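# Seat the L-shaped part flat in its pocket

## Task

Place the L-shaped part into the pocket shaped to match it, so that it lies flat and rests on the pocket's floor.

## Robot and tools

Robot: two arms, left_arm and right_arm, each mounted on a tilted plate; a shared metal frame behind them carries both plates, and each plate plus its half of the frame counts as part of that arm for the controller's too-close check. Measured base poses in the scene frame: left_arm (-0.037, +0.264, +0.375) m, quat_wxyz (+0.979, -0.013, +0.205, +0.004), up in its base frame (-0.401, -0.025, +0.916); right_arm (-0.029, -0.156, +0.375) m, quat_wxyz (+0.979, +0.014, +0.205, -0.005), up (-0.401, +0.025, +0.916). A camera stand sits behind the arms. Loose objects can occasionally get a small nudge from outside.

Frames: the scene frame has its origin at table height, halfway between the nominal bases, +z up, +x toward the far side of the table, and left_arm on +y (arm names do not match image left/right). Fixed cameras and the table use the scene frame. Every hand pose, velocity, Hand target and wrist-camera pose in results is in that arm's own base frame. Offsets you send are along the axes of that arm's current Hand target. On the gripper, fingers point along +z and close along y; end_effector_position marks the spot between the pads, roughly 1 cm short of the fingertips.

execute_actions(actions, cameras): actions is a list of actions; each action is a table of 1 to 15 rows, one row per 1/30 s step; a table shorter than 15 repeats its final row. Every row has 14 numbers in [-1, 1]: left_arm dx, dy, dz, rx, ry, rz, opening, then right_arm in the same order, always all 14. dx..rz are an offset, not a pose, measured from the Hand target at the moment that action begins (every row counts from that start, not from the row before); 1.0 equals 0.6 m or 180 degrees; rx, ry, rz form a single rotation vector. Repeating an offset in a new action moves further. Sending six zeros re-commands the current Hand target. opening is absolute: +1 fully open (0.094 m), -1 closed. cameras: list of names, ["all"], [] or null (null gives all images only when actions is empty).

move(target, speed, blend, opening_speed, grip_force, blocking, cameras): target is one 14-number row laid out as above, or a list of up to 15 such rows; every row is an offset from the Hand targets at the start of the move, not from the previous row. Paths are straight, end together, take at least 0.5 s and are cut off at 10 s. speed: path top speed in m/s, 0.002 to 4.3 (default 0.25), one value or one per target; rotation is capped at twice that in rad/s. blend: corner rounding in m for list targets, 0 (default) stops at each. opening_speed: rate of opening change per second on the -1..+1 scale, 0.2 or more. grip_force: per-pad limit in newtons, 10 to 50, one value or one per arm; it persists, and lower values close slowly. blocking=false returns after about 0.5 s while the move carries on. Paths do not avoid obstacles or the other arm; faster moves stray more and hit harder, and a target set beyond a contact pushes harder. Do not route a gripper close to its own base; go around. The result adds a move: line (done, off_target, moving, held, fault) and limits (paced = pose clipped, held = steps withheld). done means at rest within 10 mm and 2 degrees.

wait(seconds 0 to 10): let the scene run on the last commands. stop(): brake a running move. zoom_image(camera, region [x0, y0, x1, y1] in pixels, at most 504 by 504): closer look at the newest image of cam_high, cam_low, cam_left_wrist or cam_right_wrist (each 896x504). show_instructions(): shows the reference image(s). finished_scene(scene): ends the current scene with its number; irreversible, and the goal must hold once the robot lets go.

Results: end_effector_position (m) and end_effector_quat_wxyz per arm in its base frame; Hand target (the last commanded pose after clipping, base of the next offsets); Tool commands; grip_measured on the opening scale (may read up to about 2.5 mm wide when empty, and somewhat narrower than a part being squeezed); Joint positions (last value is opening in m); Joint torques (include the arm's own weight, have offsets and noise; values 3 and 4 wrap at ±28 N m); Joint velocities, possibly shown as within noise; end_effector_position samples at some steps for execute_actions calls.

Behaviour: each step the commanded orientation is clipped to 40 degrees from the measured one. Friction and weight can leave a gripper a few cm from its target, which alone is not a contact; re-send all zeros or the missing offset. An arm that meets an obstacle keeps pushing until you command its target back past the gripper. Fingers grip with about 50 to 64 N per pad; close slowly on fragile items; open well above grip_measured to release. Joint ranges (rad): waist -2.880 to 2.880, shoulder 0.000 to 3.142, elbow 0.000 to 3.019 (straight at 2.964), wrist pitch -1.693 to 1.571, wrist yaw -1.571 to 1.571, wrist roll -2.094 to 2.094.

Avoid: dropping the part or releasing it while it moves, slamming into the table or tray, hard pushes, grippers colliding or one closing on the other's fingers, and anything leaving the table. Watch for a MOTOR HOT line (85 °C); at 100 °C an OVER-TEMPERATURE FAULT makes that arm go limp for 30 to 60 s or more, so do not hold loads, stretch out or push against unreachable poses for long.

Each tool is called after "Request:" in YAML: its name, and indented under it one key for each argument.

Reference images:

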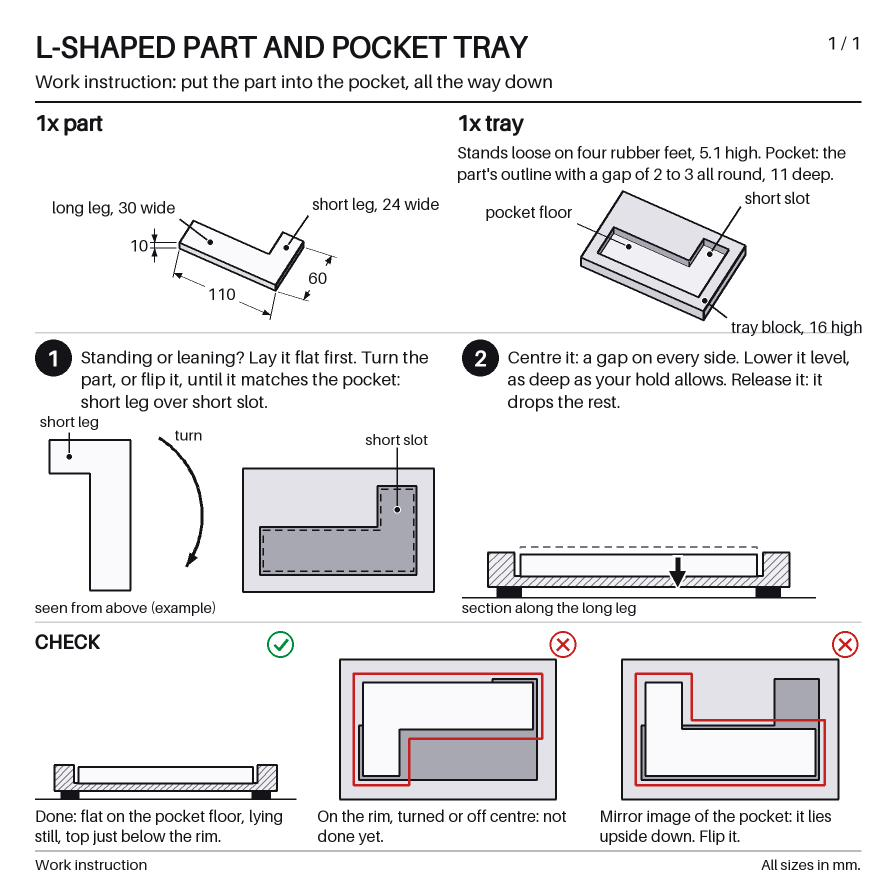

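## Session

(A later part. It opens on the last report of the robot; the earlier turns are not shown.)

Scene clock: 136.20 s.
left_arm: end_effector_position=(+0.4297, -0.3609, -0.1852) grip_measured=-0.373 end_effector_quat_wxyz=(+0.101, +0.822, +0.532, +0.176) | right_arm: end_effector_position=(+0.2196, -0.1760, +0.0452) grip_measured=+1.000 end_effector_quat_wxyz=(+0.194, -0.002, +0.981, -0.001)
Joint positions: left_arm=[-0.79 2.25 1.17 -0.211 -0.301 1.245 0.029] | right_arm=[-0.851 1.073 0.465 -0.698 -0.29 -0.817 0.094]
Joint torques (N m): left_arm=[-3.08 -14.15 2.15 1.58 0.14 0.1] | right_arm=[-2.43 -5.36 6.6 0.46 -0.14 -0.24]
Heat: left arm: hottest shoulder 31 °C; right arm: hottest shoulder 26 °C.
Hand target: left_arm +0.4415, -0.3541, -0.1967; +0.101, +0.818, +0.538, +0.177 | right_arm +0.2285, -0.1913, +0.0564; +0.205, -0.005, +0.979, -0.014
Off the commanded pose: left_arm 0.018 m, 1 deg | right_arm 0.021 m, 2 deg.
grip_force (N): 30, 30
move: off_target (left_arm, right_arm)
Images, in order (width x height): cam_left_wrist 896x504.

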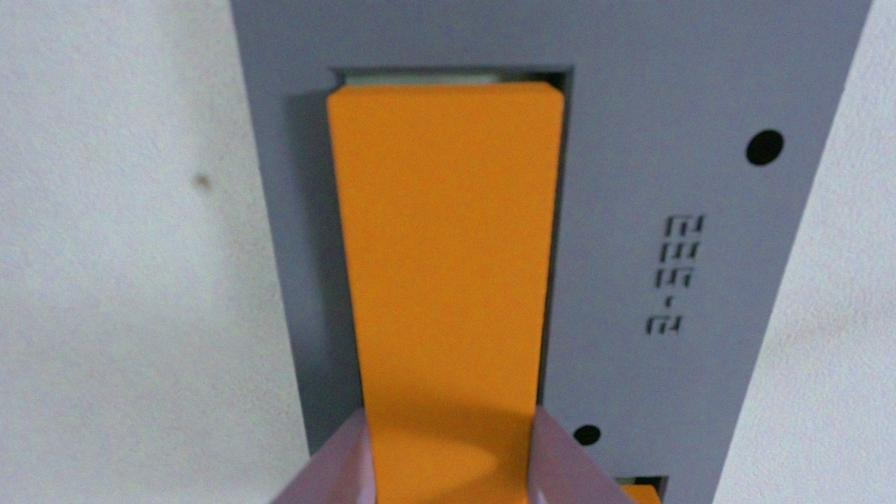

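Request:
move:
  target:
    - [0.0012,-0.015,-0.012,0,0,0,-0.55,0,0,0,0,0,0,1]
  speed: 0.03
  cameras: ["cam_left_wrist", "cam_low"]

Request:
zoom_image:
  camera: "cam_low"
  region: [456, 266, 516, 302]

Request:
zoom_image:
  camera: "cam_left_wrist"
  region: [280, 30, 620, 160]

Scene clock: 139.07 s.
left_arm: end_effector_position=(+0.4281, -0.3594, -0.1870) grip_measured=-0.373 end_effector_quat_wxyz=(+0.105, +0.821, +0.532, +0.177) | right_arm: end_effector_position=(+0.2196, -0.1760, +0.0452) grip_measured=+1.000 end_effector_quat_wxyz=(+0.194, -0.002, +0.981, -0.001)
Joint positions: left_arm=[-0.79 2.25 1.157 -0.189 -0.301 1.245 0.029] | right_arm=[-0.851 1.073 0.465 -0.698 -0.29 -0.817 0.094]
Joint torques (N m): left_arm=[-3.78 -15.56 0.62 1.18 0.07 0.03] | right_arm=[-2.61 -5.07 6.64 0.34 -0.14 -0.23]
Heat: left arm: hottest shoulder 31 °C; right arm: hottest shoulder 26 °C.
Hand target: left_arm +0.4313, -0.3500, -0.1933; +0.101, +0.818, +0.538, +0.177 | right_arm +0.2285, -0.1913, +0.0564; +0.205, -0.005, +0.979, -0.014
Off the commanded pose: left_arm 0.012 m, 1 deg | right_arm 0.021 m, 2 deg.
grip_force (N): 30, 30
move: off_target (left_arm, right_arm)
Images, in order (width x height): cam_low 896x504, cam_left_wrist 896x504.

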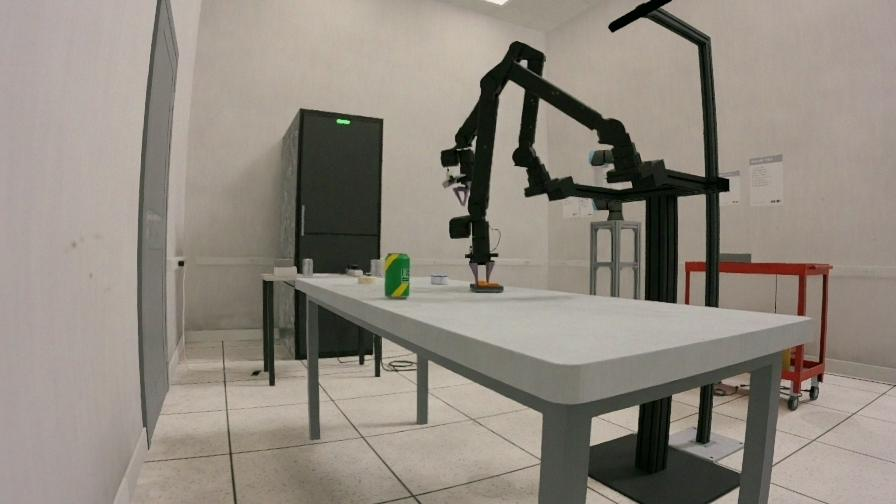

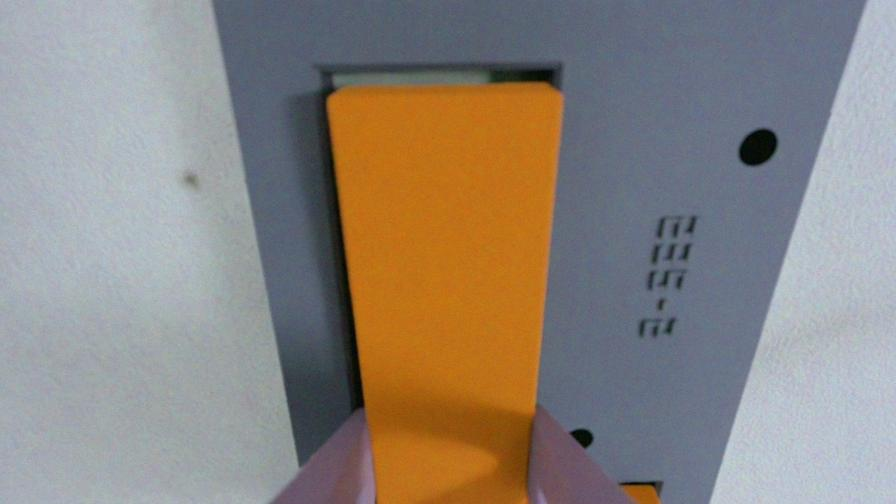

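Scaled by 8.400 from the camera's 896x504 image, which has a finer 1280x720 frame.

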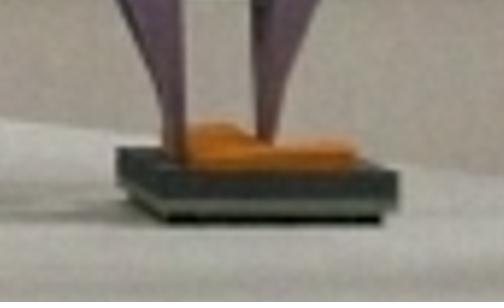

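Scaled by 1.482 from the camera's 896x504 image, which has a finer 1280x720 frame.

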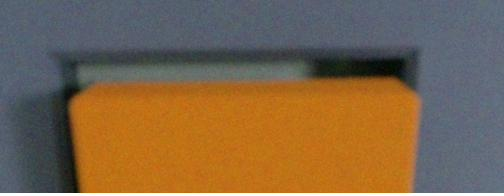

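Request:
move:
  target:
    - [0,0.008,0.006,0,0,0,-0.55,0,0,0,0,0,0,1]
  speed: 0.03
  cameras: ["cam_left_wrist", "cam_low"]

Request:
zoom_image:
  camera: "cam_low"
  region: [456, 266, 516, 302]

Request:
zoom_image:
  camera: "cam_left_wrist"
  region: [280, 30, 620, 160]

Request:
zoom_image:
  camera: "cam_left_wrist"
  region: [500, 390, 740, 504]

Scene clock: 140.97 s.
left_arm: end_effector_position=(+0.4279, -0.3591, -0.1876) grip_measured=-0.373 end_effector_quat_wxyz=(+0.105, +0.821, +0.532, +0.177) | right_arm: end_effector_position=(+0.2196, -0.1760, +0.0452) grip_measured=+1.000 end_effector_quat_wxyz=(+0.194, -0.002, +0.981, -0.001)
Joint positions: left_arm=[-0.79 2.251 1.157 -0.189 -0.301 1.245 0.029] | right_arm=[-0.851 1.073 0.465 -0.698 -0.29 -0.817 0.094]
Joint torques (N m): left_arm=[-3.49 -14.97 1.78 0.95 0.11 0.08] | right_arm=[-2.67 -5.54 6.61 0.44 -0.15 -0.22]
Heat: left arm: hottest shoulder 31 °C; right arm: hottest shoulder 26 °C.
Hand target: left_arm +0.4367, -0.3518, -0.1949; +0.101, +0.818, +0.538, +0.177 | right_arm +0.2285, -0.1913, +0.0564; +0.205, -0.005, +0.979, -0.014
Off the commanded pose: left_arm 0.014 m, 1 deg | right_arm 0.021 m, 2 deg.
grip_force (N): 30, 30
move: off_target (left_arm, right_arm)
Images, in order (width x height): cam_low 896x504, cam_left_wrist 896x504.

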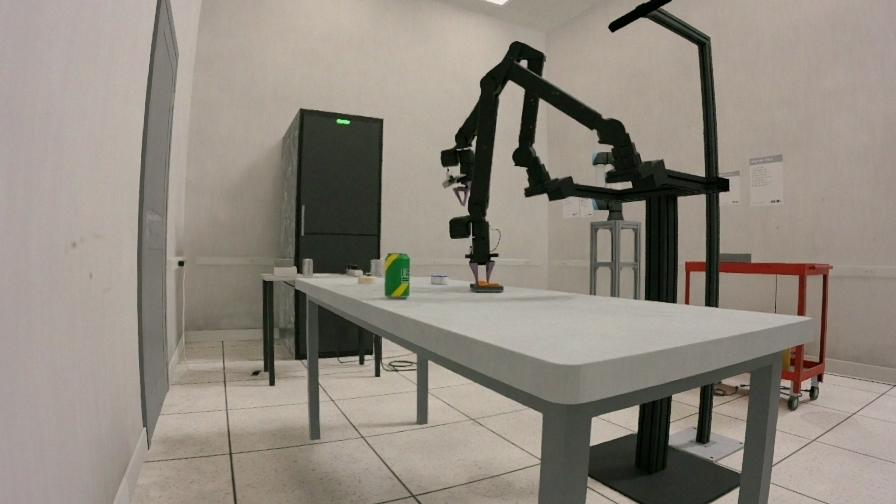

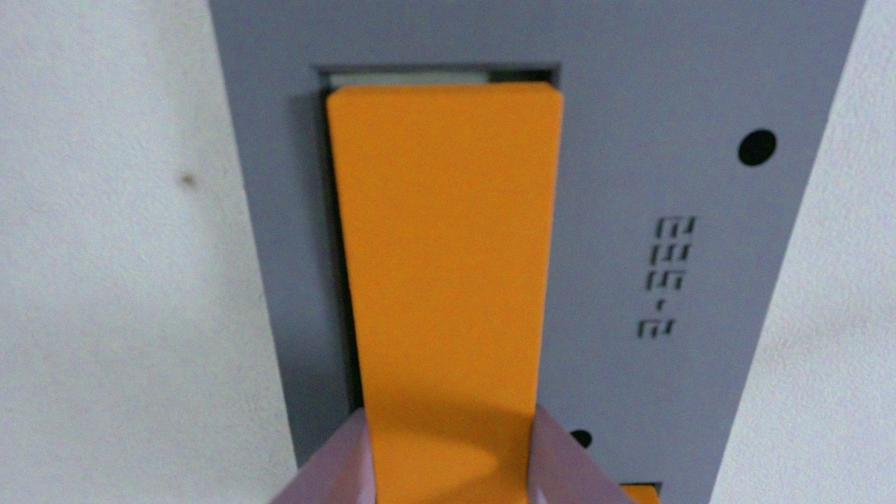

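Scaled by 8.400 from the camera's 896x504 image, which has a finer 1280x720 frame.

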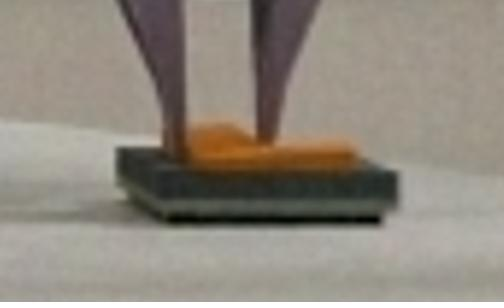

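Scaled by 1.482 from the camera's 896x504 image, which has a finer 1280x720 frame.

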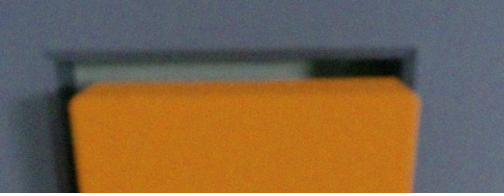

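Scaled by 2.100 from the camera's 896x504 image, which has a finer 1280x720 frame.

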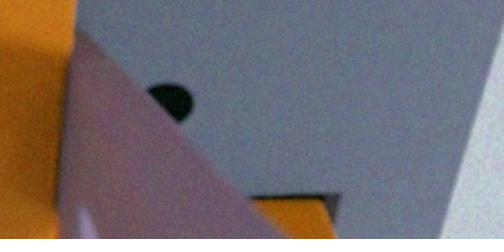

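Request:
move:
  target:
    - [0,0,-0.01,0,0,0,-0.1,0,0,0,0,0,0,1]
  speed: 0.03
  opening_speed: 0.3
  cameras: ["cam_left_wrist", "cam_low"]

Request:
zoom_image:
  camera: "cam_low"
  region: [456, 266, 516, 302]

Scene clock: 144.17 s.
left_arm: end_effector_position=(+0.4246, -0.3567, -0.1893) grip_measured=-0.103 end_effector_quat_wxyz=(+0.100, +0.823, +0.532, +0.174) | right_arm: end_effector_position=(+0.2196, -0.1760, +0.0452) grip_measured=+1.000 end_effector_quat_wxyz=(+0.194, -0.002, +0.981, -0.001)
Joint positions: left_arm=[-0.79 2.251 1.153 -0.196 -0.297 1.245 0.042] | right_arm=[-0.851 1.073 0.465 -0.698 -0.29 -0.817 0.094]
Joint torques (N m): left_arm=[-3.6 -16.09 1.52 0.87 -0.06 0.03] | right_arm=[-2.61 -5.3 6.67 0.47 -0.14 -0.21]
Heat: left arm: hottest shoulder 31 °C; right arm: hottest shoulder 26 °C.
Hand target: left_arm +0.4342, -0.3519, -0.1895; +0.101, +0.818, +0.538, +0.177 | right_arm +0.2285, -0.1913, +0.0564; +0.205, -0.005, +0.979, -0.014
Off the commanded pose: left_arm 0.011 m, 1 deg | right_arm 0.021 m, 2 deg.
grip_force (N): 30, 30
move: off_target (left_arm, right_arm)
Images, in order (width x height): cam_low 896x504, cam_left_wrist 896x504.

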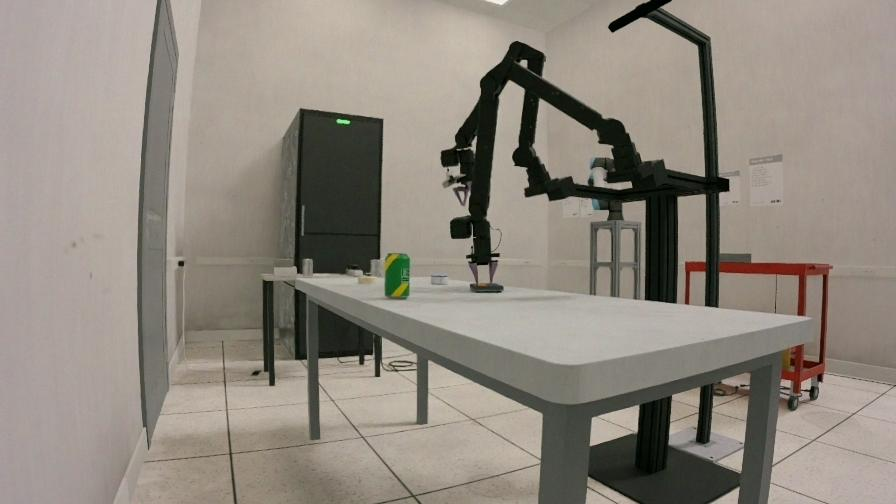

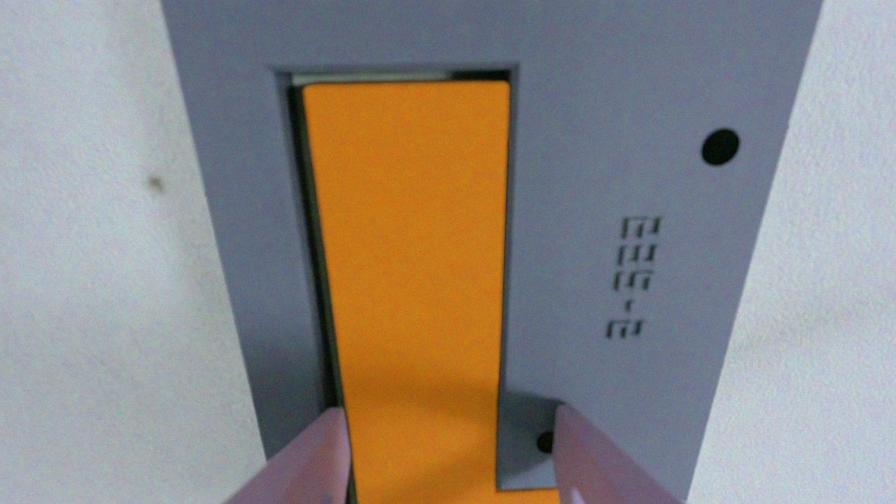

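Scaled by 8.400 from the camera's 896x504 image, which has a finer 1280x720 frame.

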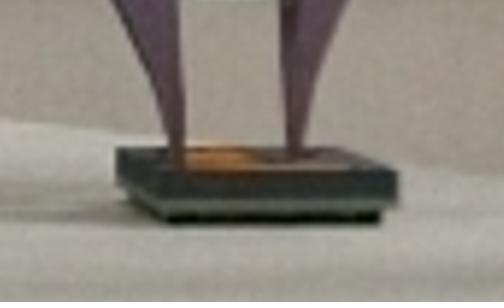

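Request:
move:
  target:
    - [0,0,-0.2,0,0,0,0.2,0,0,0,0,0,0,1]
  speed: 0.1
  opening_speed: 0.5
  cameras: ["cam_left_wrist", "cam_low"]

Scene clock: 146.30 s.
left_arm: end_effector_position=(+0.3940, -0.3473, -0.0866) grip_measured=+0.198 end_effector_quat_wxyz=(+0.097, +0.815, +0.543, +0.177) | right_arm: end_effector_position=(+0.2196, -0.1760, +0.0452) grip_measured=+1.000 end_effector_quat_wxyz=(+0.194, -0.002, +0.981, -0.001)
Joint positions: left_arm=[-0.825 1.977 1.045 -0.381 -0.317 1.183 0.056] | right_arm=[-0.851 1.073 0.465 -0.698 -0.29 -0.817 0.094]
Joint torques (N m): left_arm=[-6.36 -16.97 1.99 0.23 -0.08 -0.1] | right_arm=[-2.49 -5.42 6.67 0.46 -0.14 -0.23]
Heat: left arm: hottest shoulder 31 °C; right arm: hottest shoulder 26 °C.
Hand target: left_arm +0.3865, -0.3548, -0.0794; +0.101, +0.818, +0.538, +0.177 | right_arm +0.2285, -0.1913, +0.0564; +0.205, -0.005, +0.979, -0.014
Off the commanded pose: left_arm 0.013 m, 1 deg | right_arm 0.021 m, 2 deg.
grip_force (N): 30, 30
move: off_target (left_arm, right_arm)
Images, in order (width x height): cam_low 896x504, cam_left_wrist 896x504.

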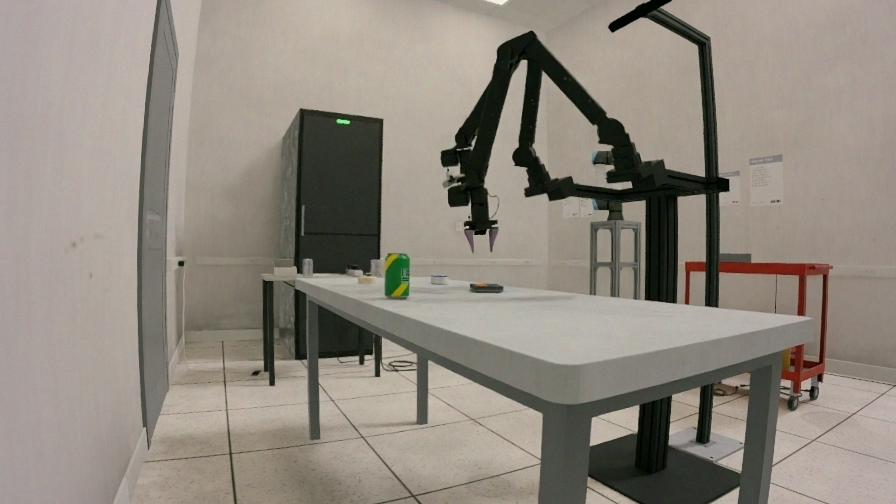

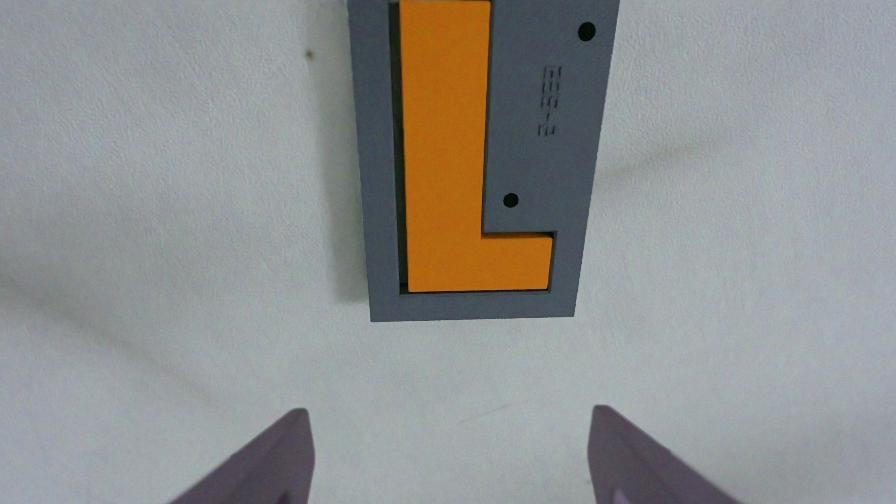

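Request:
zoom_image:
  camera: "cam_left_wrist"
  region: [330, 0, 630, 170]

Request:
zoom_image:
  camera: "cam_left_wrist"
  region: [340, 170, 640, 340]

Scaled by 1.680 from the camera's 896x504 image, which has a finer 1280x720 frame.

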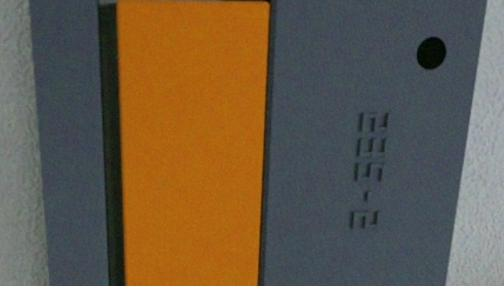

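Scaled by 1.680 from the camera's 896x504 image, which has a finer 1280x720 frame.

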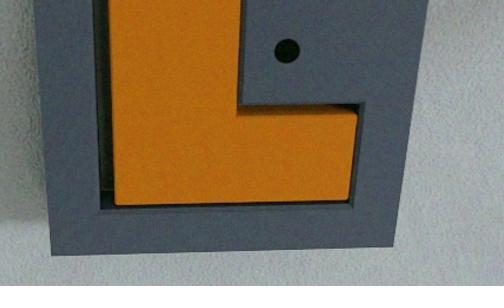

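Request:
move:
  target:
    - [0.46,-0.19,-0.167,0,0,-0.62,0.2,0,0,0,0,0,0,1]
    - [0.46,-0.19,-0.167,0,0,-0.62,0.2,0,0.4167,0.2667,0,0,0,1]
  speed: 0.25
  cameras: ["all"]

Scene clock: 155.03 s.
left_arm: end_effector_position=(+0.3502, -0.0648, +0.0179) grip_measured=+0.198 end_effector_quat_wxyz=(+0.201, +0.027, +0.979, +0.016) | right_arm: end_effector_position=(+0.2880, +0.0499, -0.0976) grip_measured=+1.000 end_effector_quat_wxyz=(+0.199, -0.006, +0.980, -0.017)
Joint positions: left_arm=[-0.237 1.308 0.532 -0.403 -0.114 -0.159 0.056] | right_arm=[0.249 1.638 0.29 0.161 0.127 0.212 0.094]
Joint torques (N m): left_arm=[1.32 -10.81 2.4 0.39 0.03 -0.09] | right_arm=[1.44 -7.06 -0.73 0.77 0.06 -0.04]
Heat: left arm: hottest shoulder 31 °C; right arm: hottest shoulder 26 °C.
Hand target: left_arm +0.3493, -0.0588, +0.0217; +0.203, +0.015, +0.979, +0.016 | right_arm +0.2918, +0.0545, -0.0977; +0.205, -0.005, +0.979, -0.014
Off the commanded pose: left_arm 0.007 m, 1 deg | right_arm 0.006 m, 1 deg.
grip_force (N): 30, 30
move: done

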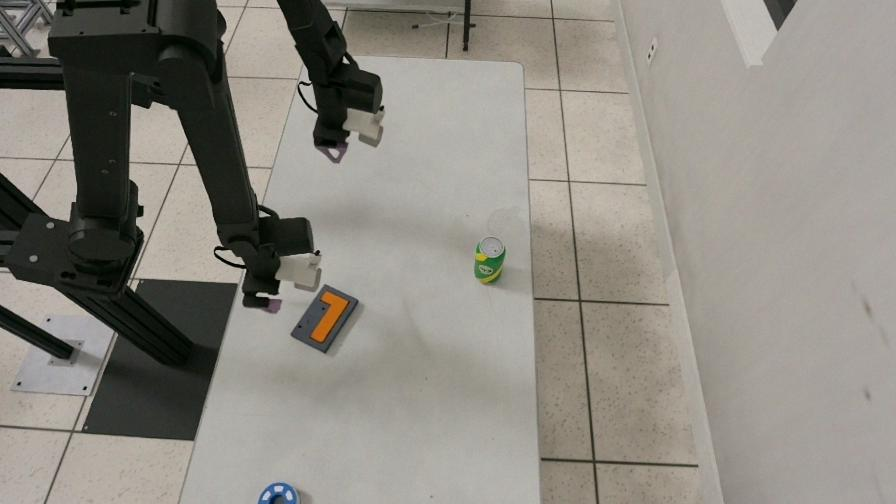

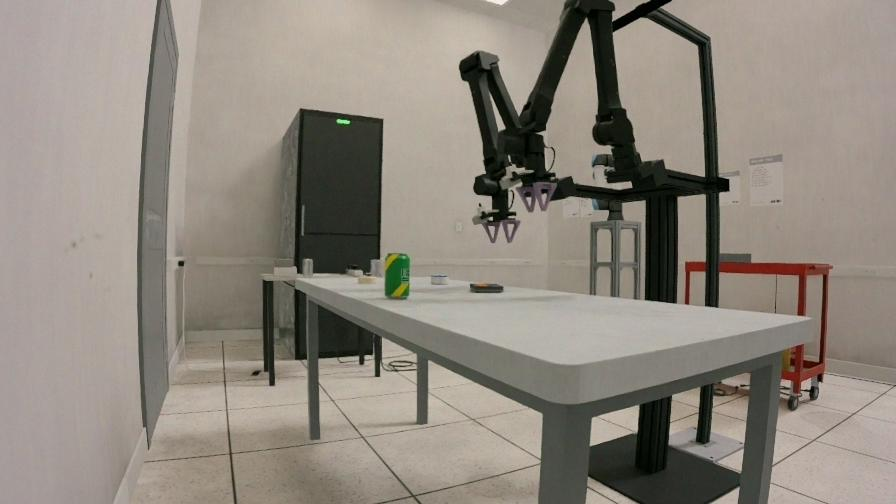

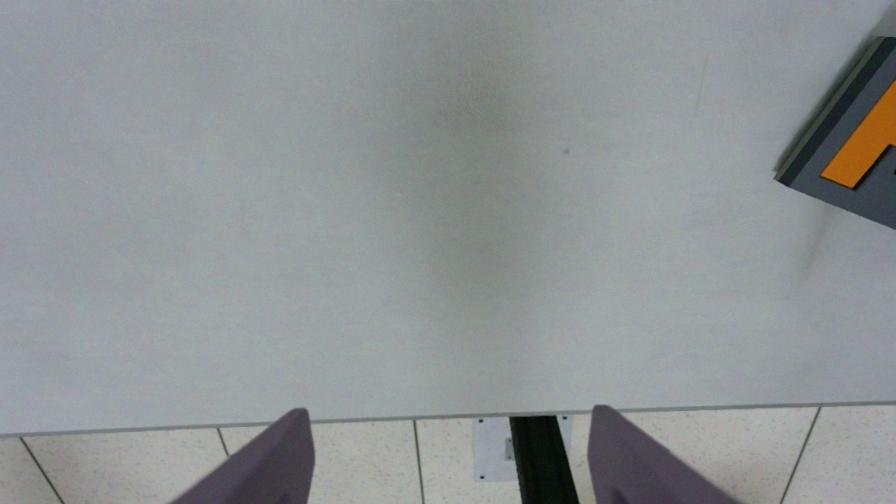

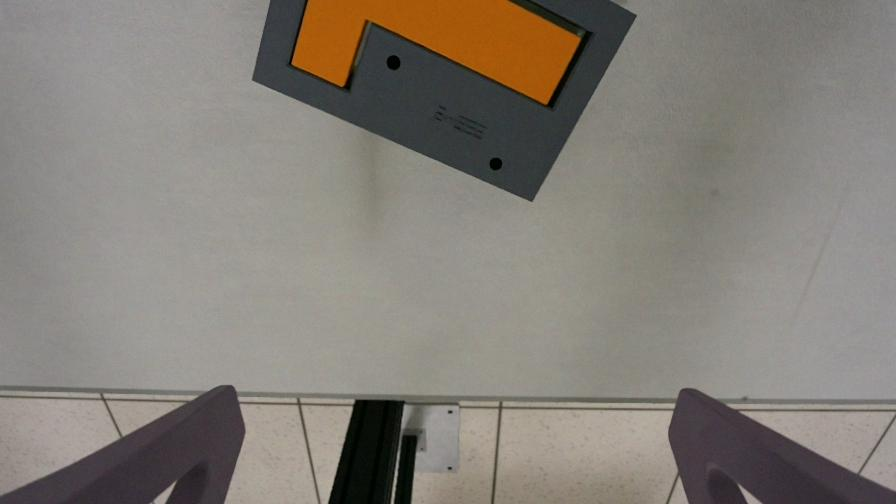

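Request:
move:
  target:
    - [0,0,0,0,0,0,0.2,-0.123,0.037,0,0,0,-0.369,1]
  speed: 0.2
  cameras: ["cam_right_wrist"]

Request:
zoom_image:
  camera: "cam_right_wrist"
  region: [250, 0, 650, 225]

Request:
zoom_image:
  camera: "cam_right_wrist"
  region: [250, 200, 650, 425]

Scene clock: 159.97 s.
left_arm: end_effector_position=(+0.3502, -0.0648, +0.0179) grip_measured=+0.198 end_effector_quat_wxyz=(+0.201, +0.027, +0.979, +0.016) | right_arm: end_effector_position=(+0.3568, +0.0723, -0.0732) grip_measured=+1.000 end_effector_quat_wxyz=(+0.161, -0.530, +0.823, -0.124)
Joint positions: left_arm=[-0.237 1.308 0.532 -0.403 -0.114 -0.159 0.056] | right_arm=[0.267 1.637 0.486 -0.034 0.137 -0.904 0.094]
Joint torques (N m): left_arm=[1.26 -10.87 2.47 0.36 0.04 -0.09] | right_arm=[1.55 -10.87 0.68 -0.24 -0.12 -0.26]
Heat: left arm: hottest shoulder 31 °C; right arm: hottest shoulder 26 °C.
Hand target: left_arm +0.3493, -0.0588, +0.0217; +0.203, +0.015, +0.979, +0.016 | right_arm +0.3595, +0.0777, -0.0686; +0.164, -0.540, +0.816, -0.124
Off the commanded pose: left_arm 0.007 m, 1 deg | right_arm 0.007 m, 1 deg.
grip_force (N): 30, 30
move: done
Images, in order (width x height): cam_right_wrist 896x504.

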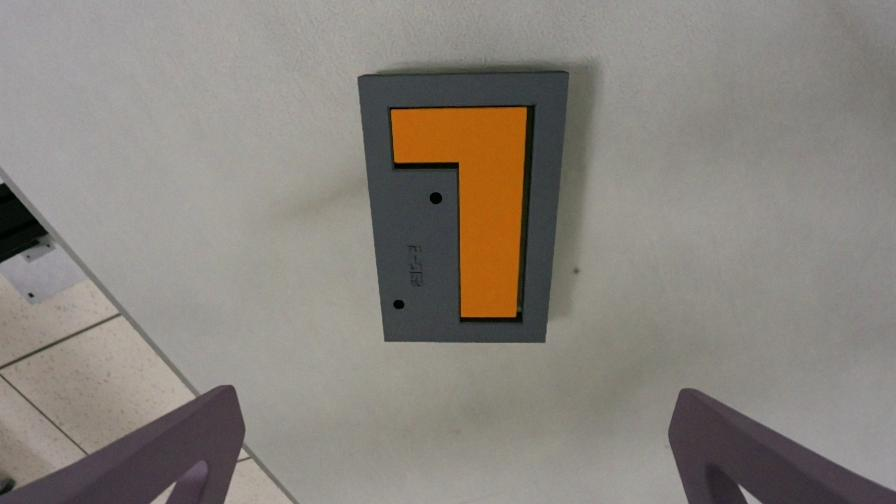

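Scaled by 1.260 from the camera's 896x504 image, which has a finer 1280x720 frame.

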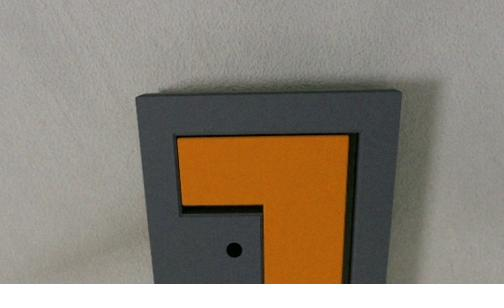

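Scaled by 1.260 from the camera's 896x504 image, which has a finer 1280x720 frame.

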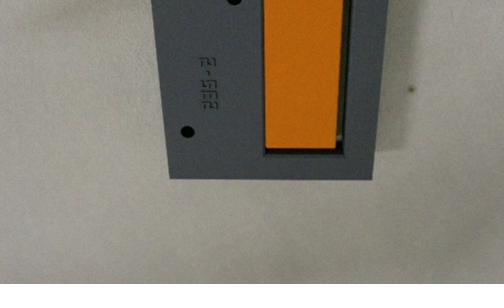

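Request:
finished_scene:
  scene: 1

The scene is finished: the task was done.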